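# Straighten the bolted strap flat, red face up

## Task

Starting from the bolted end of the strap, get it lying straight and flat along the marked line, with its red face showing upward over its entire length.

## Robot and tools

Robot: two arms, left_arm (left hand) and right_arm (right hand), mounted on either side of a table. Each hand has five fingers. Base poses in the scene frame: left_arm (-0.034, +0.395, 0) m, right_arm (-0.041, -0.450, 0) m, each turned by only a small angle about z. Scene frame: origin at table-top height midway between the arms, +z up, +x out over the table, left_arm on the +y side. Image left and right do not match arm names.

Hand point: a reference point fixed to the palm, 0.15 m out from the wrist flange. Its +z runs along the straightened fingers (which extend 0.06 to 0.07 m past it), +y points out of the palm, and +x runs across the palm away from the thumb on the right hand but toward the thumb on the left hand. A bracket on the little-finger side of the wrist sticks out and can strike things. With the fingers level, the wrist may hang below the hand point (up to 0.11 m palm down, 0.23 m palm up) and reach the table first.

Frames in results: each arm's end_effector_position (m), end_effector_quat_wxyz and velocities are given in that arm's own base frame. Fixed cameras and the table use the scene frame. Printed positions can be off by a few cm.

The 28-number row, used by execute_actions and move: every number lies in [-1, 1], and the row always covers both arms. Order: left_arm dx, dy, dz, rx, ry, rz; left hand little, ring, middle, index, thumb_bend, thumb_turn, force_limit, speed; then the same fourteen for right_arm. The six pose numbers are an offset, not a pose: they are measured from that arm's "Hand target" at the start of the action or move, along that Hand target's own axes. 1.0 equals 0.6 m for dx/dy/dz or 180 degrees for rx/ry/rz, which form one rotation vector. All zeros means re-command the current Hand target. Offsets accumulate: sending the same offset twice moves twice. The hand numbers are absolute settings. For fingers and thumb_bend, +1 means straight/open and -1 means curled. For thumb_turn, +1 puts the thumb beside the palm and -1 puts it in front of the palm, opposite the fingers. force_limit runs from about 0 N at -1 to 10 N at +1 (15 N for the two thumb motors). speed goes from nearly zero at -1 up to full at +0.48 and above. A hand you want unchanged must get the last eight numbers you actually sent it; if nothing has been sent yet, use hand_measured plus hand_force_limit and hand_speed.

execute_actions(actions, cameras): actions is a list of actions. Each action is a table of up to 15 rows at 1/30 s each, and the last row is held if the table is shorter. Every row counts from the pose at the start of that action. An empty list returns camera images; otherwise images appear only if cameras names them ("all" or names from cam_high, cam_low, cam_strap, cam_left_wrist, cam_right_wrist).

move(target, speed, blend, stop_force, zero, blocking, cameras): target is either one row or a list of up to 15 rows. Every row is an offset from the same starting Hand targets, not from the previous row. speed is in m/s, 0.002 to 3.6 (default 0.25), either one value or one per target. blend (m) rounds corners in a list. stop_force (N, 3 to 120) ends an arm's path once the wrist sensor feels that much push; leave it out when backing away from a contact. zero resets the baseline first. blocking=false returns early but cannot be combined with stop_force. The total runs 10 s at most. The result adds a "move:" line: done, off_target, moving, held or fault, plus limits=paced (pose clipped) or limits=held (steps withheld). Paths do not avoid obstacles or the other arm. Keep paths from passing close to an arm's own base.

wait(seconds 0 to 10) lets time pass. stop brakes a running move. zoom_image(camera, region [x0,y0,x1,y1], at most 504 px each way) enlarges the latest image. show_instructions shows reference pages. zero_wrist_force(arm) re-zeroes one sensor. finished_scene(scene 1 to 3) ends the scene for good; scene 1 is practice.

Results: Hand target is your last commanded pose after clipping, and the hand may rest short of it. hand_measured, hand_stopped_by (moving, target, force, stalled, fault) and hand_load_n (positive means pushed open) follow motor order. Wrist force and torque are read in the end-effector axes. Joint torques include the arm's own weight.

Gripping: with the thumb in front of the palm, the hand holds objects 0.035 to 0.065 m thick, or handles down to about 0.025 m. For a gentle grip, close slowly (speed -0.94 or less). To squeeze harder, raise force_limit and send a more-closed target.

Avoid: dropping the strap or letting anything leave the table, hard impacts, and pushing into the table or the bolt. Arms are stiff, so a target even slightly past a firm contact can trip a fault. Contact torque at the joint limits (139 N m for the big joints, 26 N m for the wrists) or about 150 N of external force stops that arm for 10 s. Do not let the arms touch each other, do not let a hand close on the other hand, and do not overload the fingers. Holding loads or stretching an arm out heats motors; a MOTOR HOT line warns of this, and 85 °C brakes the arm. Orientation commands are clipped to within 32 degrees of the current orientation on each step.

Each tool is called as name([rows], argument=value, ...), one row to a line, values as JSON.

Reference images:

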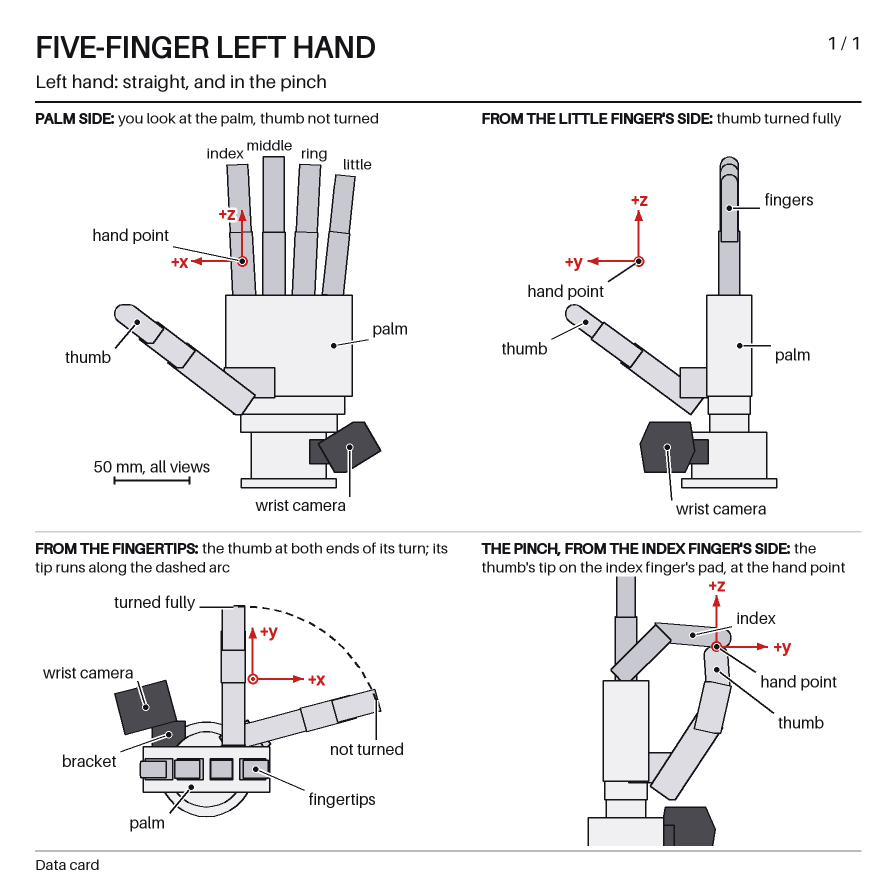

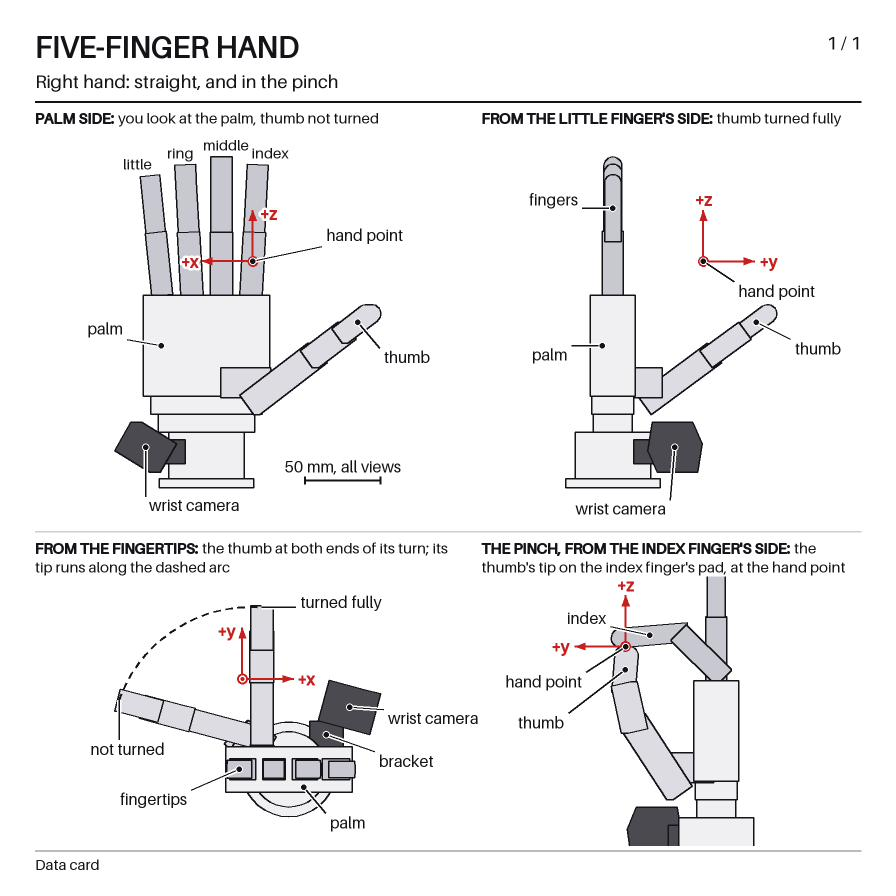

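## Session

execute_actions(actions=[])

Scene clock: 0.00 s.
left_arm: end_effector_position=(+0.4711, +0.3126, +0.3364) hand_measured=(+1.000, +1.000, +1.000, +1.000, +1.000, +1.000) hand_load_n=(+0.0, +0.0, +0.0, +0.0, +0.0, +0.0) hand_stopped_by=(target, target, target, target, target, target) hand_force_limit=0.00 hand_speed=-0.80 end_effector_quat_wxyz=(+0.125, -0.027, +0.923, +0.363) | right_arm: end_effector_position=(+0.6589, +0.6181, +0.2557) hand_measured=(+1.000, +1.000, +1.000, +1.000, +1.000, +1.000) hand_load_n=(+0.0, +0.0, +0.0, +0.0, +0.0, +0.0) hand_stopped_by=(target, target, target, target, target, target) hand_force_limit=0.00 hand_speed=-0.80 end_effector_quat_wxyz=(-0.023, +0.605, +0.663, +0.440)
Joint positions: left_arm=[3.642 -1.9 -1.308 2.261 -2.087 -0.96] | right_arm=[0.612 -0.6 0.425 0.852 1.357 0.624]
Joint velocities: within noise
Joint torques (N m): no reading
Wrist force (N): no reading
Wrist torque (N m): no reading
Wrist force, peak (N): no reading
Hand target: left_arm +0.4711, +0.3126, +0.3364; +0.125, -0.027, +0.923, +0.363 | right_arm +0.6589, +0.6181, +0.2557; -0.023, +0.605, +0.663, +0.440

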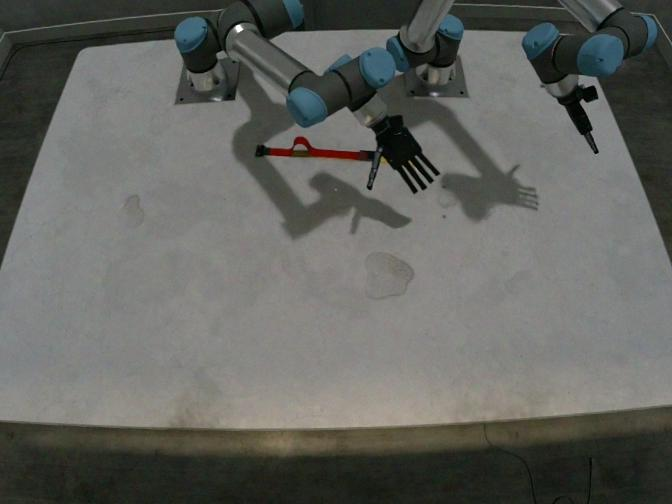

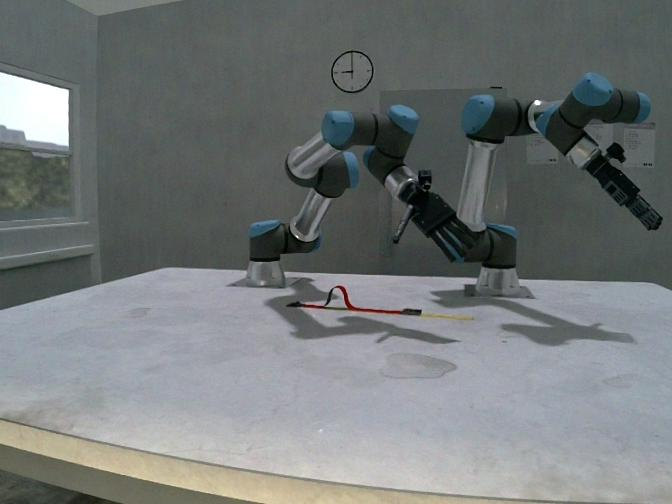

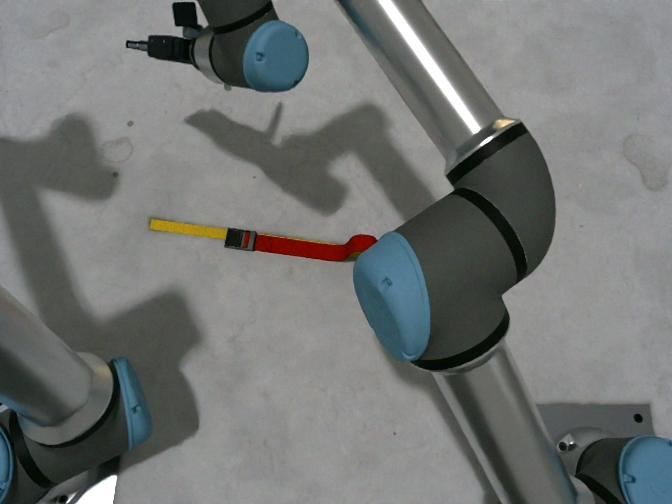

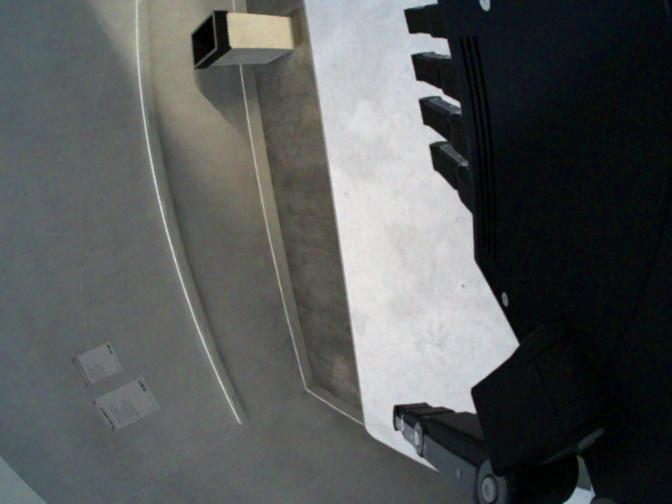

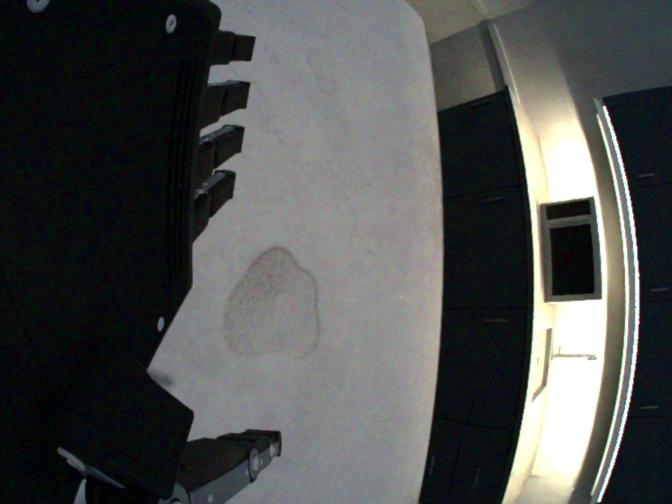

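zoom_image(camera="cam_strap", region=[130, 180, 430, 300])

zoom_image(camera="cam_high", region=[240, 110, 460, 230])

zoom_image(camera="cam_low", region=[270, 270, 490, 360])

Scaled by 1.680 from the camera's 672x504 image, which has a finer 960x720 frame.

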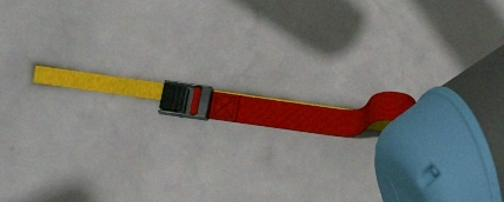

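Scaled by 2.291 from the camera's 672x504 image, which has a finer 960x720 frame.

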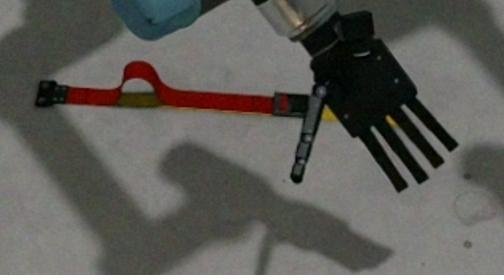

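Scaled by 2.291 from the camera's 672x504 image, which has a finer 960x720 frame.

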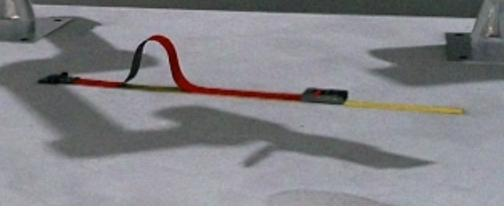

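move(target=[0,0,0,0,0,0,1,1,1,1,1,1,0,-0.8,-0.733,0.0445,-0.9605,0,0,0,1,1,1,1,1,1,0,-0.8], speed=0.4, cameras=["all"])

Scene clock: 38.77 s.
left_arm: end_effector_position=(+0.4711, +0.3126, +0.3364) hand_measured=(+1.000, +1.000, +1.000, +1.000, +1.000, +1.000) hand_load_n=(+0.0, +0.0, +0.0, +0.0, +0.0, +0.0) hand_stopped_by=(target, target, target, target, target, target) hand_force_limit=0.00 hand_speed=-0.80 end_effector_quat_wxyz=(+0.125, -0.027, +0.923, +0.363) | right_arm: end_effector_position=(+0.5086, -0.0813, +0.3758) hand_measured=(+1.000, +1.000, +1.000, +1.000, +1.000, +1.000) hand_load_n=(+0.0, +0.0, +0.0, +0.0, +0.0, +0.0) hand_stopped_by=(target, target, target, target, target, target) hand_force_limit=0.00 hand_speed=-0.80 end_effector_quat_wxyz=(-0.023, +0.605, +0.663, +0.440)
Joint positions: left_arm=[3.642 -1.9 -1.308 2.261 -2.087 -0.96] | right_arm=[-0.913 -1.394 1.639 1.605 0.691 -1.136]
Joint torques (N m): left_arm=[-0.31 31.26 18.93 -0.82 -0.8 0.28] | right_arm=[-9.08 -16.47 -28.78 4.9 0.13 -1.25]
Wrist force (N): left_arm=[0.2 0.3 0.2] | right_arm=[0.2 -0.2 0.2]
Wrist torque (N m): left_arm=[0.04 -0.03 0.00] | right_arm=[-0.05 -0.05 0.12]
Wrist force, peak (N): left_arm=[0.4 0.4 -0.1] | right_arm=[1.1 0.0 1.4]
Hand target: left_arm +0.4711, +0.3126, +0.3364; +0.125, -0.027, +0.923, +0.363 | right_arm +0.5086, -0.0814, +0.3758; -0.023, +0.605, +0.663, +0.440
Off the commanded pose: left_arm 0.000 m, 0 deg | right_arm 0.000 m, 0 deg.
move: done

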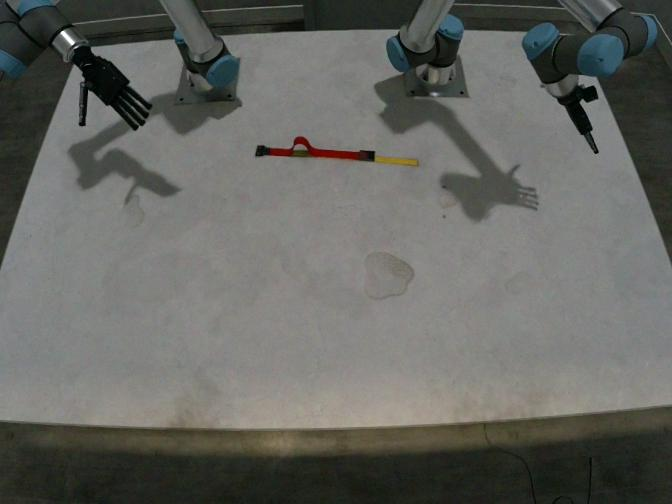

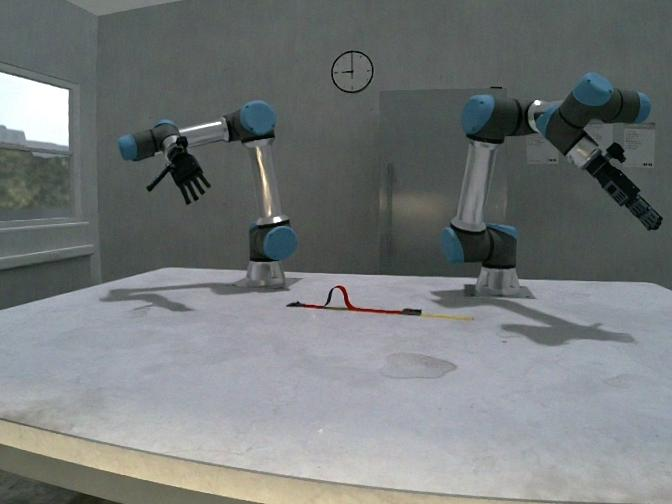

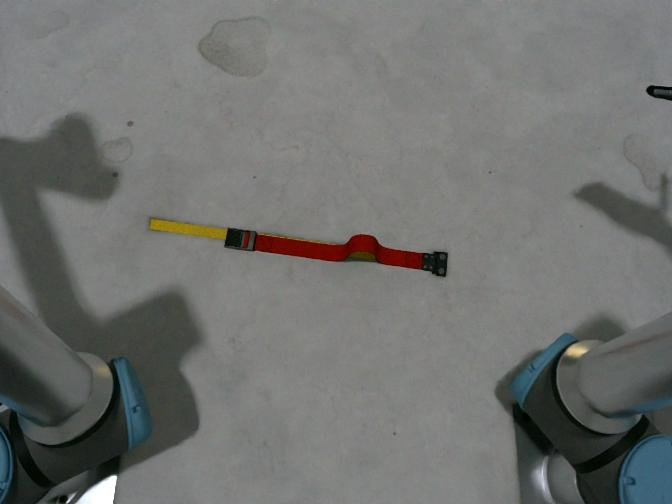

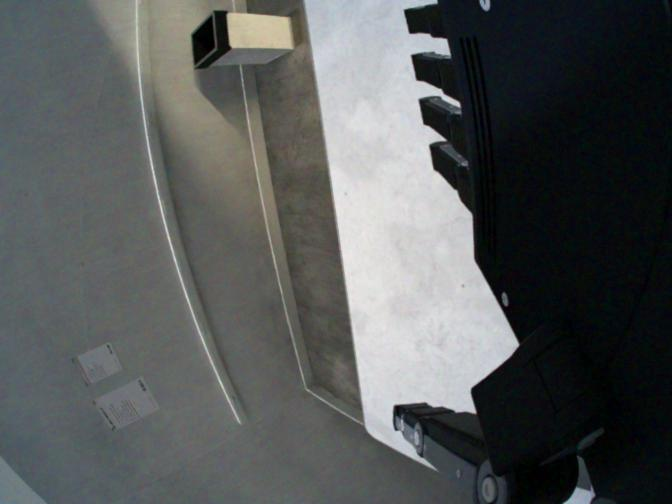

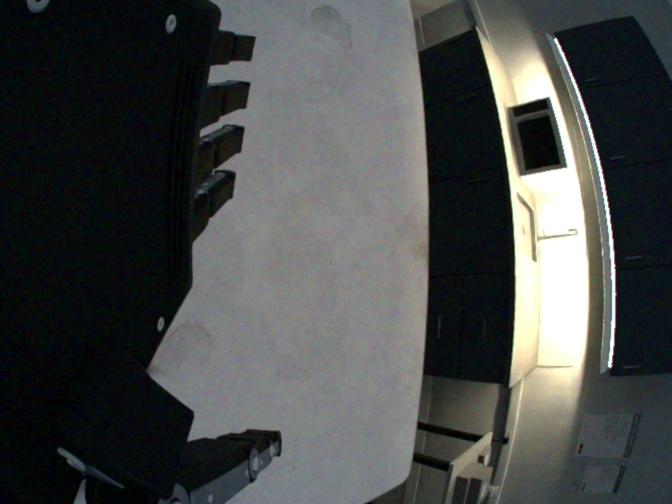

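zoom_image(camera="cam_strap", region=[140, 200, 300, 280])

zoom_image(camera="cam_strap", region=[300, 200, 460, 290])

zoom_image(camera="cam_high", region=[240, 125, 430, 180])

zoom_image(camera="cam_low", region=[280, 270, 480, 340])

Scaled by 3.150 from the camera's 672x504 image, which has a finer 960x720 frame.

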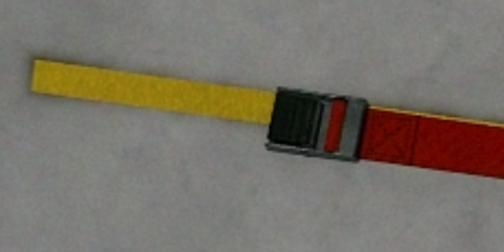

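Scaled by 3.150 from the camera's 672x504 image, which has a finer 960x720 frame.

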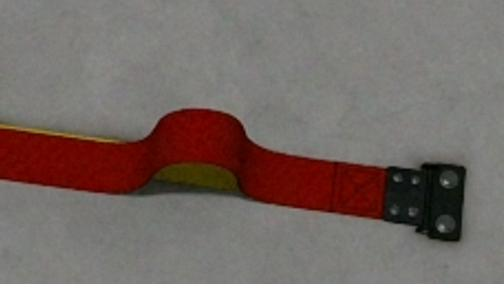

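Scaled by 2.653 from the camera's 672x504 image, which has a finer 960x720 frame.

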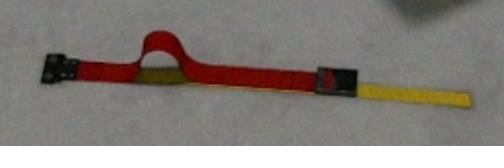

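Scaled by 2.520 from the camera's 672x504 image, which has a finer 960x720 frame.

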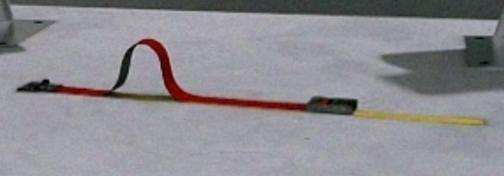

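move(target=[0.175,-0.640,-0.579,0.290,0.080,-0.532,1,1,1,1,1,1,0,-0.8,0,0,0,0,0,0,1,1,1,1,1,1,0,-0.8], speed=0.4, cameras=["all"])

Scene clock: 102.40 s.
left_arm: end_effector_position=(+0.3506, -0.2006, +0.3005) hand_measured=(+1.000, +1.000, +1.000, +1.000, +1.000, +1.000) hand_load_n=(+0.0, +0.0, +0.0, +0.0, +0.0, +0.0) hand_stopped_by=(target, target, target, target, target, target) hand_force_limit=0.00 hand_speed=-0.80 end_effector_quat_wxyz=(-0.242, +0.664, -0.664, +0.242) | right_arm: end_effector_position=(+0.5086, -0.0814, +0.3758) hand_measured=(+1.000, +1.000, +1.000, +1.000, +1.000, +1.000) hand_load_n=(+0.0, +0.0, +0.0, +0.0, +0.0, +0.0) hand_stopped_by=(target, target, target, target, target, target) hand_force_limit=0.00 hand_speed=-0.80 end_effector_quat_wxyz=(-0.023, +0.605, +0.663, +0.440)
Joint positions: left_arm=[2.995 -1.435 -1.679 2.237 -1.665 -3.255] | right_arm=[-0.913 -1.394 1.639 1.606 0.691 -1.136]
Joint torques (N m): left_arm=[-10.83 4.13 12.61 1.73 -2.04 -1.68] | right_arm=[-9.18 -16.79 -28.56 4.72 0.15 -1.23]
Wrist force (N): left_arm=[-1.6 3.6 -1.0] | right_arm=[0.5 0.2 0.0]
Wrist torque (N m): left_arm=[0.35 0.05 -0.16] | right_arm=[0.01 -0.09 0.15]
Wrist force, peak (N): left_arm=[-1.7 3.8 -1.1] | right_arm=[0.7 0.2 0.2]
Hand target: left_arm +0.3506, -0.2006, +0.3005; -0.242, +0.664, -0.664, +0.242 | right_arm +0.5086, -0.0814, +0.3758; -0.023, +0.605, +0.663, +0.440
Off the commanded pose: left_arm 0.000 m, 0 deg | right_arm 0.000 m, 0 deg.
move: done

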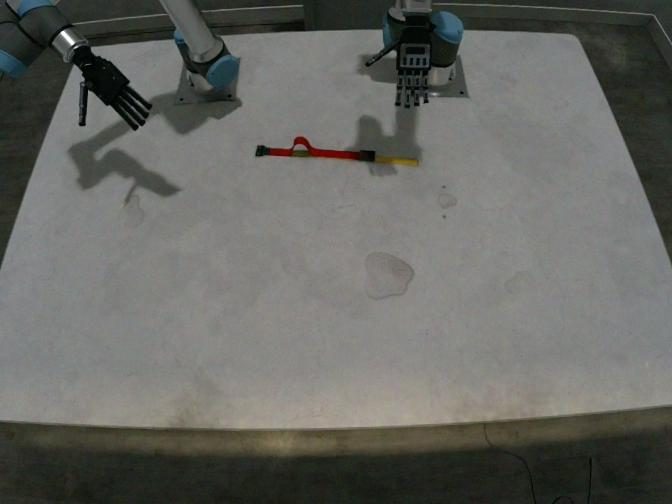

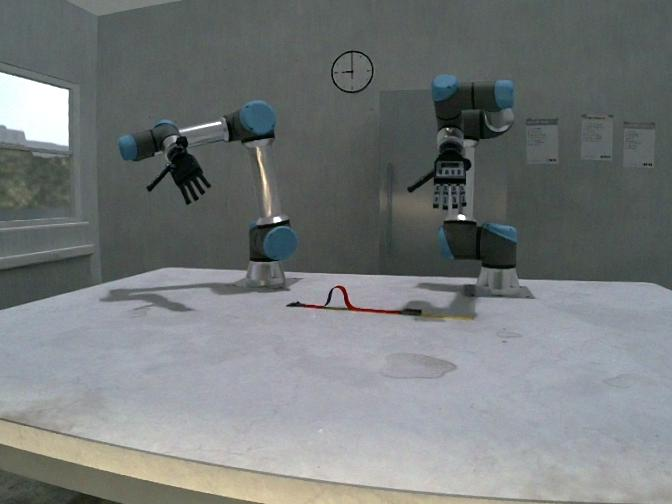

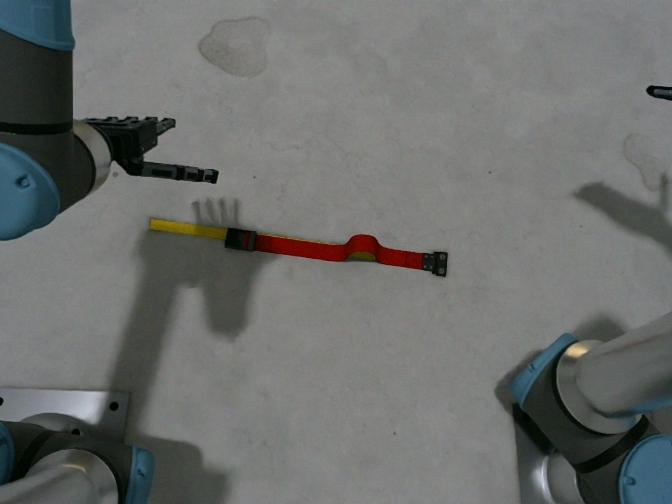

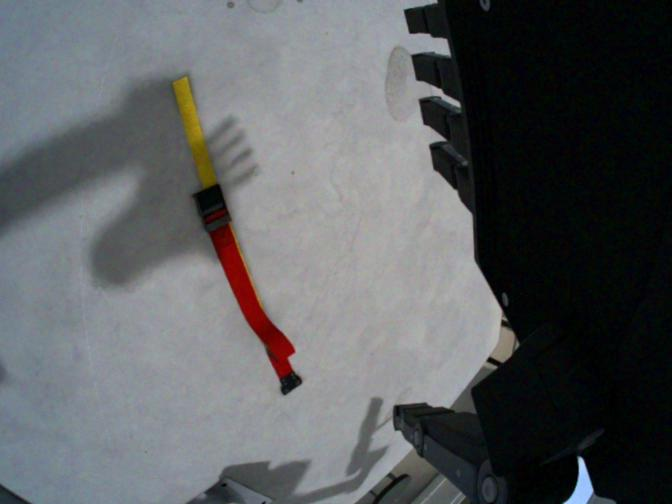

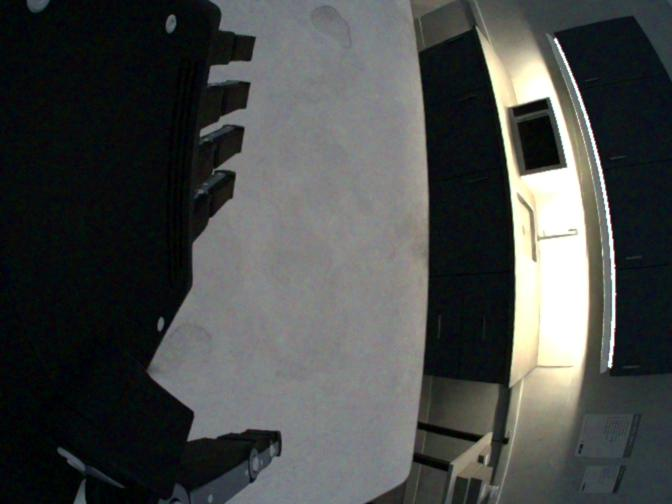

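zoom_image(camera="cam_left_wrist", region=[150, 60, 320, 230])

zoom_image(camera="cam_left_wrist", region=[190, 210, 340, 410])

Scaled by 2.965 from the camera's 672x504 image, which has a finer 960x720 frame.

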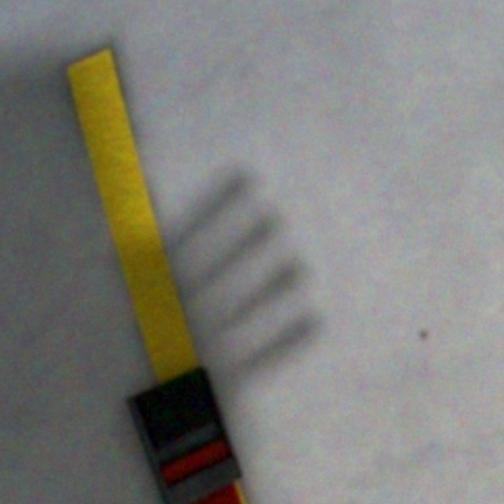

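Scaled by 2.520 from the camera's 672x504 image, which has a finer 960x720 frame.

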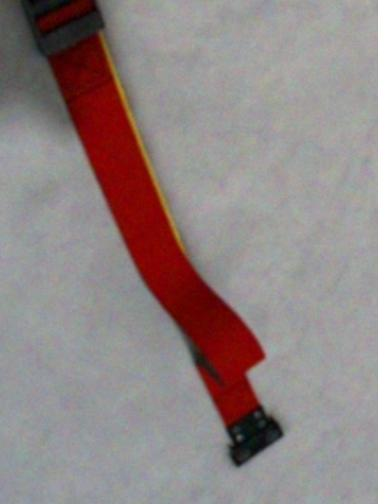

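move(target=[0.1243,0.1168,0.2948,0.0276,0.021,0.0229,1,1,0.3,0.3,1,-1,0,0.2,0,0,0,0,0,0,1,1,1,1,1,1,0,-0.8], speed=0.25, cameras=["all"])

Scene clock: 147.10 s.
left_arm: end_effector_position=(+0.4107, -0.2753, +0.1200) hand_measured=(+1.000, +1.000, +0.300, +0.300, +1.000, -1.000) hand_load_n=(+0.0, +0.0, +0.0, +0.0, +0.0, +0.0) hand_stopped_by=(target, target, target, target, target, target) hand_force_limit=0.00 hand_speed=0.20 end_effector_quat_wxyz=(+0.257, -0.621, +0.684, -0.284) | right_arm: end_effector_position=(+0.5086, -0.0814, +0.3758) hand_measured=(+1.000, +1.000, +1.000, +1.000, +1.000, +1.000) hand_load_n=(+0.0, +0.0, +0.0, +0.0, +0.0, +0.0) hand_stopped_by=(target, target, target, target, target, target) hand_force_limit=0.00 hand_speed=-0.80 end_effector_quat_wxyz=(-0.023, +0.605, +0.663, +0.440)
Joint positions: left_arm=[2.827 -1.707 -1.895 2.805 -1.723 -3.297] | right_arm=[-0.913 -1.394 1.639 1.606 0.691 -1.136]
Joint torques (N m): left_arm=[-11.11 12.94 20.7 1.93 -2.27 -1.74] | right_arm=[-7.46 -15.63 -27.65 4.68 0.21 -1.45]
Wrist force (N): left_arm=[-1.8 3.9 -0.4] | right_arm=[0.2 0.1 0.0]
Wrist torque (N m): left_arm=[0.30 0.13 -0.15] | right_arm=[0.01 -0.05 0.13]
Wrist force, peak (N): left_arm=[-1.0 4.7 0.7] | right_arm=[0.6 0.3 0.0]
Hand target: left_arm +0.4107, -0.2753, +0.1200; +0.257, -0.621, +0.684, -0.284 | right_arm +0.5086, -0.0814, +0.3758; -0.023, +0.605, +0.663, +0.440
Off the commanded pose: left_arm 0.000 m, 0 deg | right_arm 0.000 m, 0 deg.
move: done

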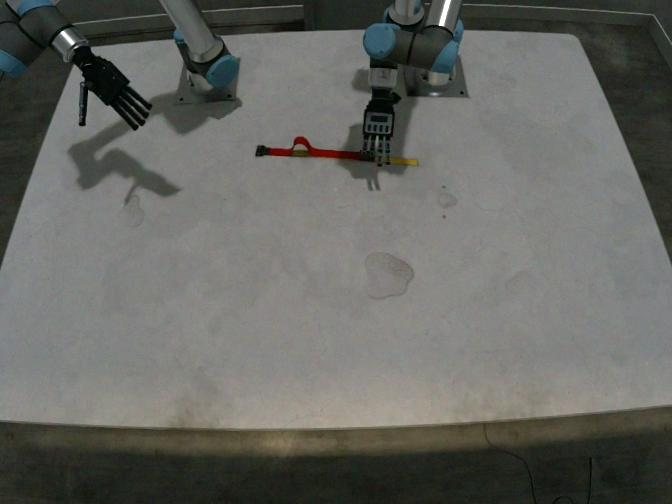

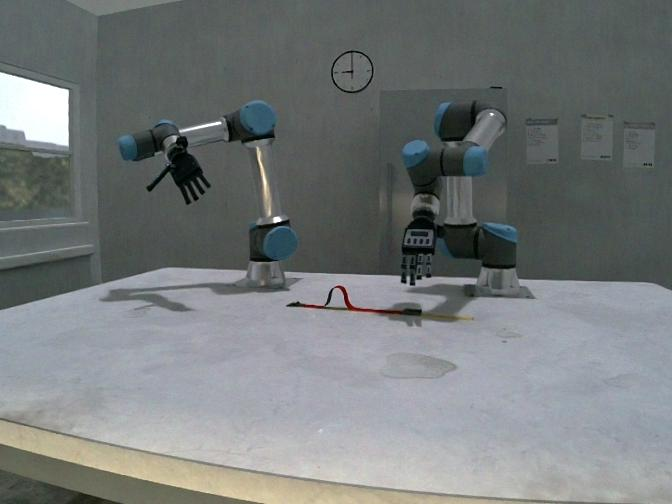

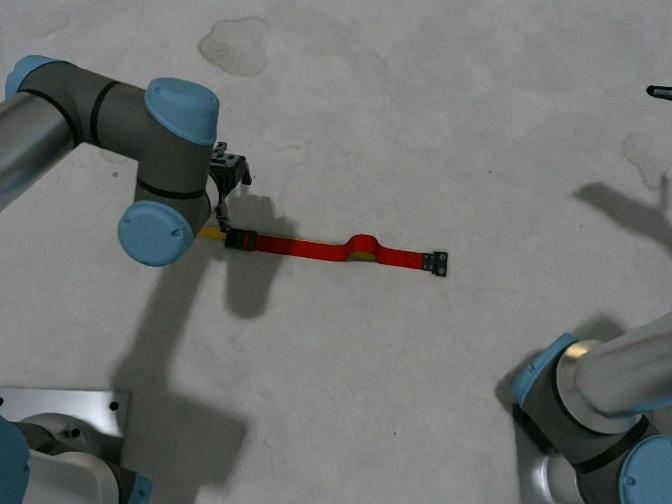

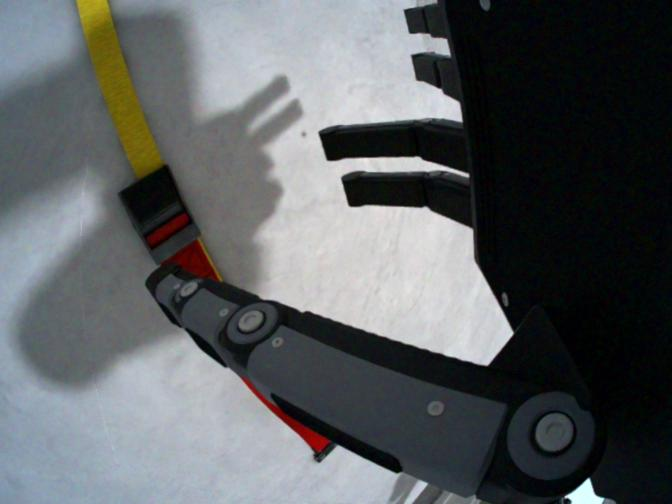

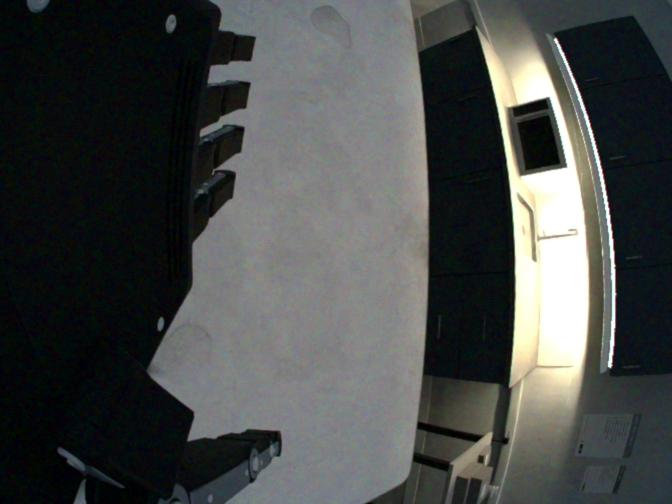

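zoom_image(camera="cam_strap", region=[180, 120, 320, 280])

Scaled by 3.150 from the camera's 672x504 image, which has a finer 960x720 frame.

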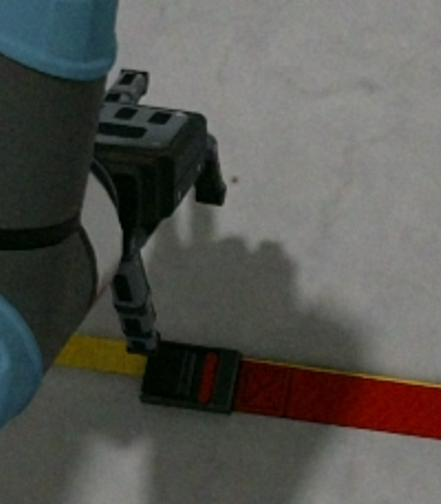

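move(target=[0,0.0707,0.0707,0,0,0,1,1,0.3,0.3,0.8,-1,0,0.2,0,0,0,0,0,0,1,1,1,1,1,1,0,-0.8], speed=0.15, cameras=["cam_strap","cam_left_wrist","cam_high","cam_low"])

zoom_image(camera="cam_strap", region=[180, 140, 320, 280])

zoom_image(camera="cam_low", region=[350, 230, 490, 340])

Scene clock: 156.97 s.
left_arm: end_effector_position=(+0.4108, -0.2753, +0.0601) hand_measured=(+1.000, +1.000, +0.300, +0.300, +0.800, -1.000) hand_load_n=(+0.0, +0.0, +0.0, +0.5, +0.0, +0.0) hand_stopped_by=(target, target, target, target, target, target) hand_force_limit=0.00 hand_speed=0.20 end_effector_quat_wxyz=(+0.257, -0.621, +0.684, -0.284) | right_arm: end_effector_position=(+0.5086, -0.0814, +0.3758) hand_measured=(+1.000, +1.000, +1.000, +1.000, +1.000, +1.000) hand_load_n=(+0.0, +0.0, +0.0, -0.5, +0.0, +0.0) hand_stopped_by=(target, target, target, target, target, target) hand_force_limit=0.00 hand_speed=-0.80 end_effector_quat_wxyz=(-0.023, +0.605, +0.663, +0.440)
Joint positions: left_arm=[2.827 -1.785 -1.978 2.967 -1.724 -3.297] | right_arm=[-0.913 -1.394 1.639 1.606 0.691 -1.136]
Joint torques (N m): left_arm=[-8.23 16.44 8.76 1.84 -2.31 -1.68] | right_arm=[-8.98 -16.27 -27.34 4.98 0.04 -1.32]
Wrist force (N): left_arm=[-1.9 4.2 -1.1] | right_arm=[0.3 0.1 -0.2]
Wrist torque (N m): left_arm=[0.41 0.15 -0.17] | right_arm=[0.02 -0.05 0.13]
Wrist force, peak (N): left_arm=[-1.8 4.9 -0.4] | right_arm=[0.7 0.2 0.2]
Hand target: left_arm +0.4108, -0.2753, +0.0600; +0.257, -0.621, +0.684, -0.284 | right_arm +0.5086, -0.0814, +0.3758; -0.023, +0.605, +0.663, +0.440
Off the commanded pose: left_arm 0.000 m, 0 deg | right_arm 0.000 m, 0 deg.
move: done
Images, in order (width x height): cam_high 672x504, cam_low 672x504, cam_strap 672x504, cam_left_wrist 672x504.

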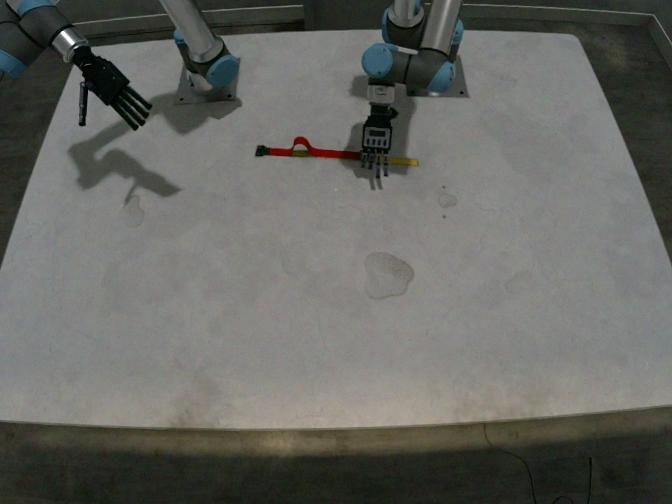

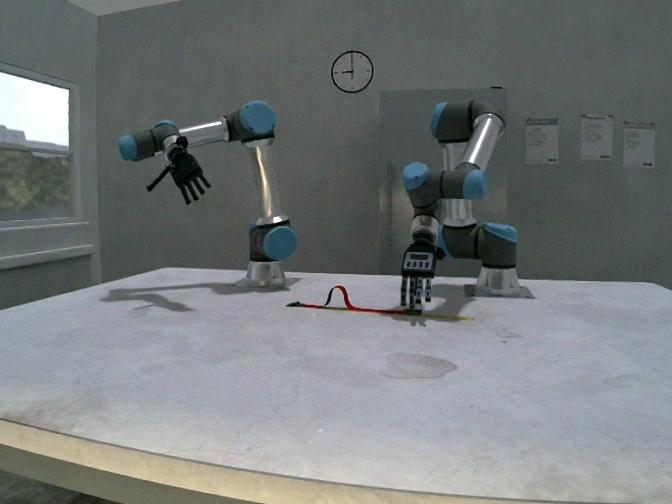

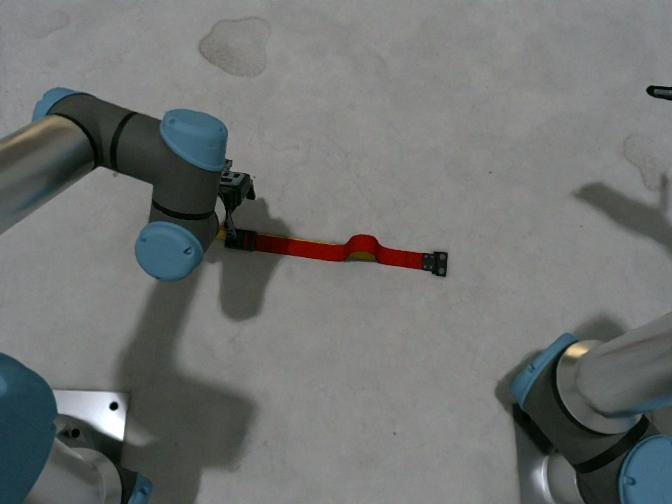

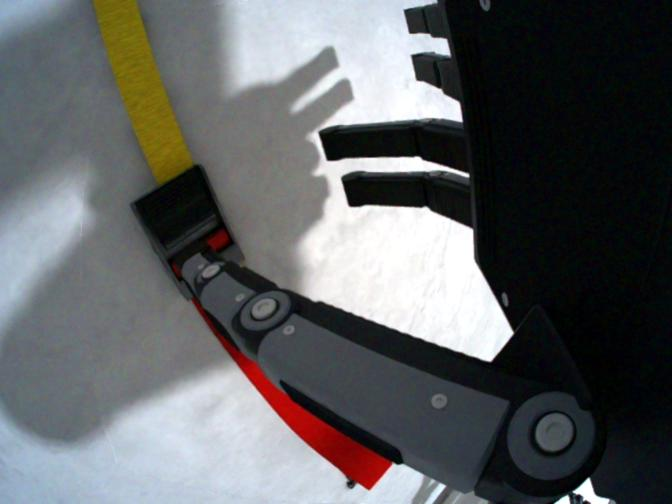

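Scaled by 3.600 from the camera's 672x504 image, which has a finer 960x720 frame.

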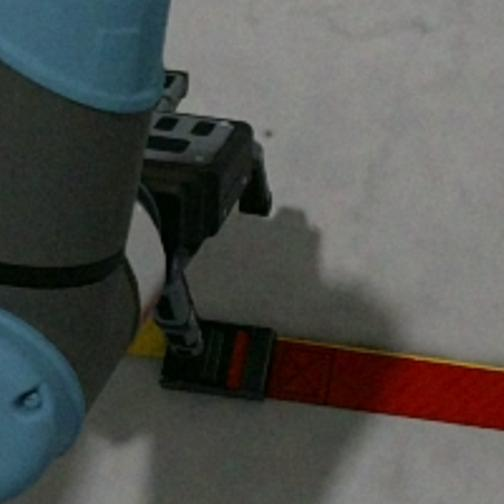

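Scaled by 3.600 from the camera's 672x504 image, which has a finer 960x720 frame.

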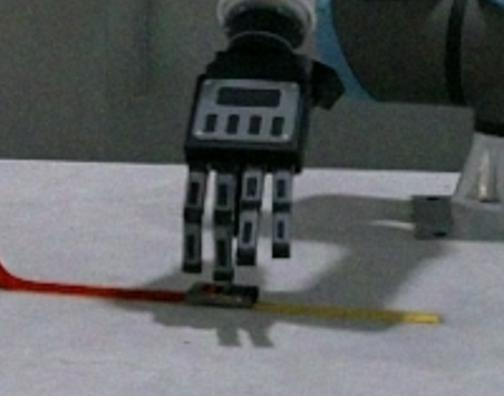

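move(target=[0,0.0483,-0.0012,0.0556,0,0,1,1,0.1,0.1,0.8,-1,0,0.2,0,0,0,0,0,0,1,1,1,1,1,1,0,-0.8], speed=0.12, cameras=["cam_strap","cam_left_wrist","cam_low"])

zoom_image(camera="cam_strap", region=[180, 140, 320, 280])

zoom_image(camera="cam_low", region=[350, 230, 490, 340])

Scene clock: 179.97 s.
left_arm: end_effector_position=(+0.3899, -0.2733, +0.0401) hand_measured=(+1.000, +1.000, +0.100, +0.100, +0.800, -1.000) hand_load_n=(+0.0, +0.0, +0.0, +0.0, +0.0, +0.5) hand_stopped_by=(target, target, target, target, target, target) hand_force_limit=0.00 hand_speed=0.20 end_effector_quat_wxyz=(+0.310, -0.596, +0.657, -0.342) | right_arm: end_effector_position=(+0.5086, -0.0814, +0.3758) hand_measured=(+1.000, +1.000, +1.000, +1.000, +1.000, +1.000) hand_load_n=(+0.0, +0.0, +0.0, +0.0, +0.0, +0.0) hand_stopped_by=(target, target, target, target, target, target) hand_force_limit=0.00 hand_speed=-0.80 end_effector_quat_wxyz=(-0.023, +0.605, +0.663, +0.440)
Joint positions: left_arm=[2.783 -1.716 -2.183 3.272 -1.783 -3.294] | right_arm=[-0.913 -1.394 1.639 1.606 0.691 -1.136]
Joint torques (N m): left_arm=[-10.89 28.31 7.04 2.25 -2.21 2.01] | right_arm=[-8.23 -16.1 -27.77 4.76 0.22 -1.16]
Wrist force (N): left_arm=[-2.0 4.5 -0.7] | right_arm=[0.4 0.2 0.1]
Wrist torque (N m): left_arm=[0.39 0.19 -0.28] | right_arm=[0.01 -0.08 0.14]
Wrist force, peak (N): left_arm=[-2.3 4.8 -0.7] | right_arm=[0.6 -0.1 -0.1]
Hand target: left_arm +0.3899, -0.2733, +0.0401; +0.310, -0.596, +0.657, -0.342 | right_arm +0.5086, -0.0814, +0.3758; -0.023, +0.605, +0.663, +0.440
Off the commanded pose: left_arm 0.000 m, 0 deg | right_arm 0.000 m, 0 deg.
move: done
Images, in order (width x height): cam_low 672x504, cam_strap 672x504, cam_left_wrist 672x504.

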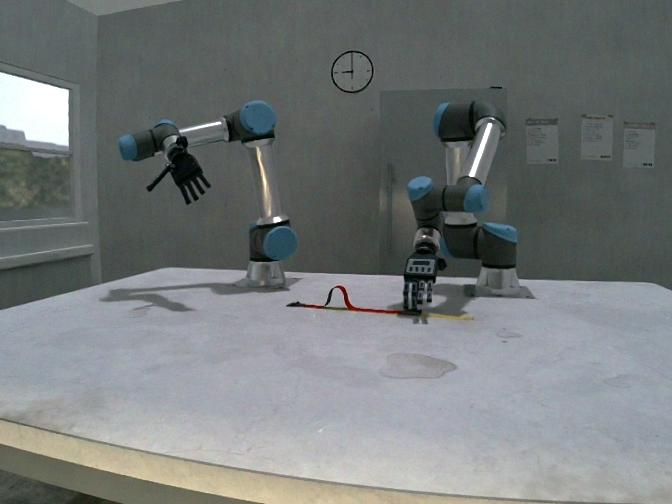

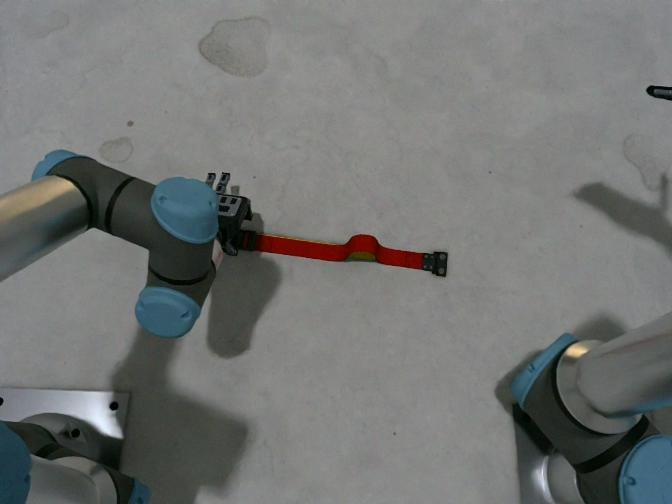

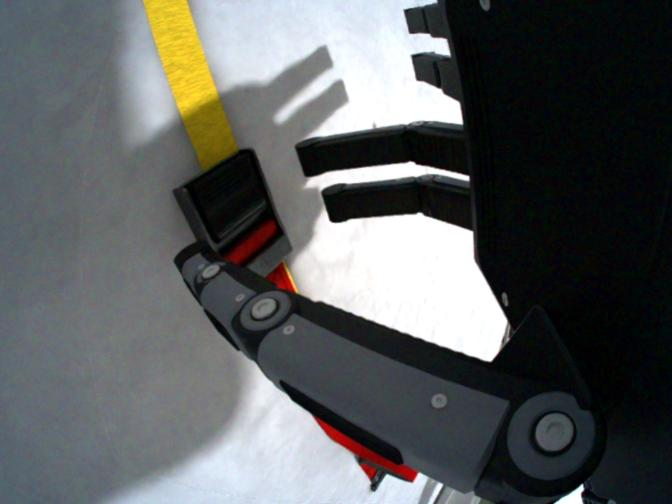

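Scaled by 3.600 from the camera's 672x504 image, which has a finer 960x720 frame.

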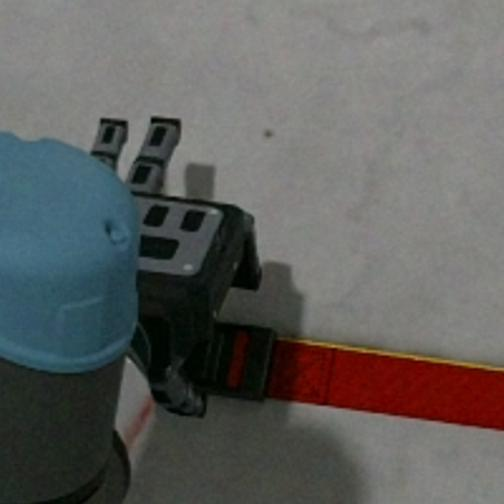

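Scaled by 3.600 from the camera's 672x504 image, which has a finer 960x720 frame.

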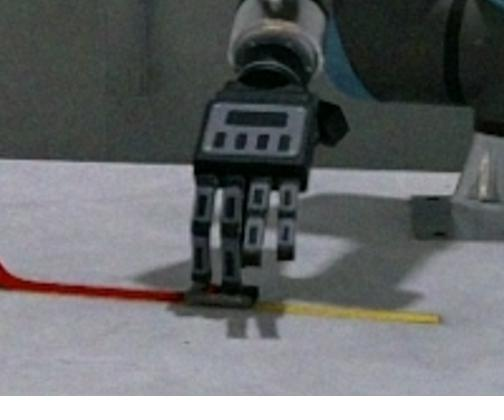

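move(target=[0,0.0253,0.0177,0,0,0,1,1,0.1,0.1,0.8,-1,0,0.2,0,0,0,0,0,0,1,1,1,1,1,1,0,-0.8], speed=0.05, stop_force=5, cameras=["cam_strap","cam_left_wrist","cam_low"])

zoom_image(camera="cam_low", region=[350, 230, 490, 340])

Scene clock: 188.17 s.
left_arm: end_effector_position=(+0.3898, -0.2733, +0.0230) hand_measured=(+1.000, +1.000, +0.100, +0.100, +0.800, -1.000) hand_load_n=(+0.0, +0.0, -1.0, +0.0, +0.0, +0.5) hand_stopped_by=(target, target, target, target, target, target) hand_force_limit=0.00 hand_speed=0.20 end_effector_quat_wxyz=(+0.310, -0.596, +0.657, -0.342) | right_arm: end_effector_position=(+0.5086, -0.0814, +0.3758) hand_measured=(+1.000, +1.000, +1.000, +1.000, +1.000, +1.000) hand_load_n=(+0.5, +0.0, -0.5, +0.0, +0.0, +0.0) hand_stopped_by=(target, target, target, target, target, target) hand_force_limit=0.00 hand_speed=-0.80 end_effector_quat_wxyz=(-0.023, +0.605, +0.663, +0.440)
Joint positions: left_arm=[2.783 -1.751 -2.201 3.325 -1.783 -3.294] | right_arm=[-0.913 -1.394 1.639 1.606 0.691 -1.136]
Joint torques (N m): left_arm=[-7.75 26.65 20.33 -2.39 1.63 1.6] | right_arm=[-7.87 -15.38 -26.1 4.67 -0.06 -1.15]
Wrist force (N): left_arm=[-1.5 0.3 -3.2] | right_arm=[0.3 0.1 0.1]
Wrist torque (N m): left_arm=[0.43 0.15 -0.22] | right_arm=[0.00 -0.07 0.13]
Wrist force, peak (N): left_arm=[-3.0 -10.2 -11.7] | right_arm=[0.6 0.3 0.0]
Hand target: left_arm +0.3898, -0.2733, +0.0230; +0.310, -0.596, +0.657, -0.342 (not the last commanded pose) | right_arm +0.5086, -0.0814, +0.3758; -0.023, +0.605, +0.663, +0.440
Off the commanded pose: left_arm 0.001 m, 0 deg | right_arm 0.000 m, 0 deg.
move: contact (left_arm)
Images, in order (width x height): cam_low 672x504, cam_strap 672x504, cam_left_wrist 672x504.

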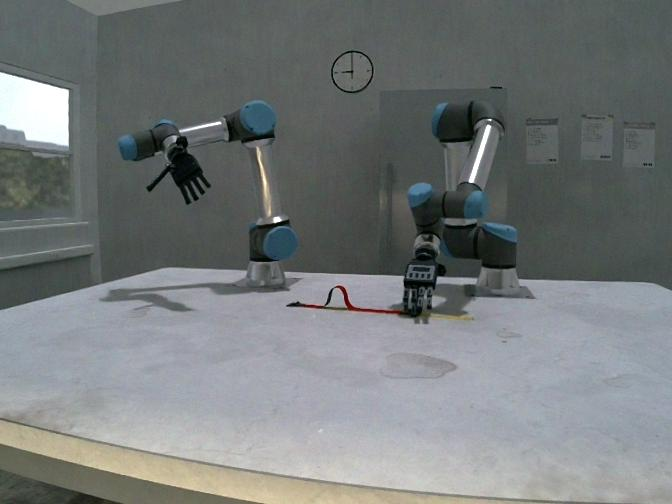

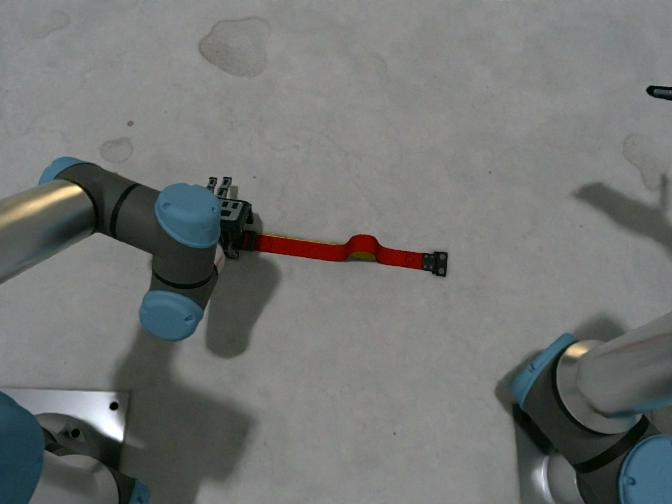

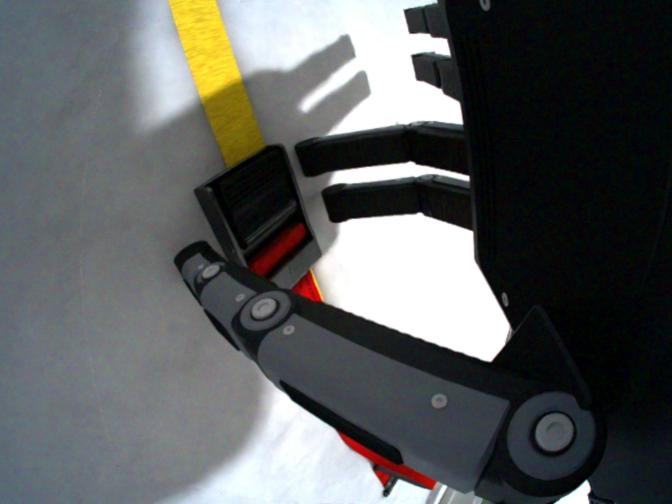

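Scaled by 3.600 from the camera's 672x504 image, which has a finer 960x720 frame.

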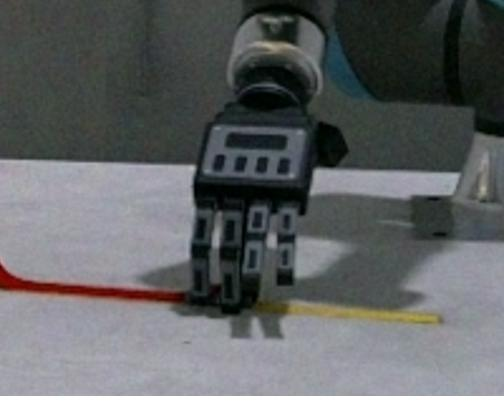

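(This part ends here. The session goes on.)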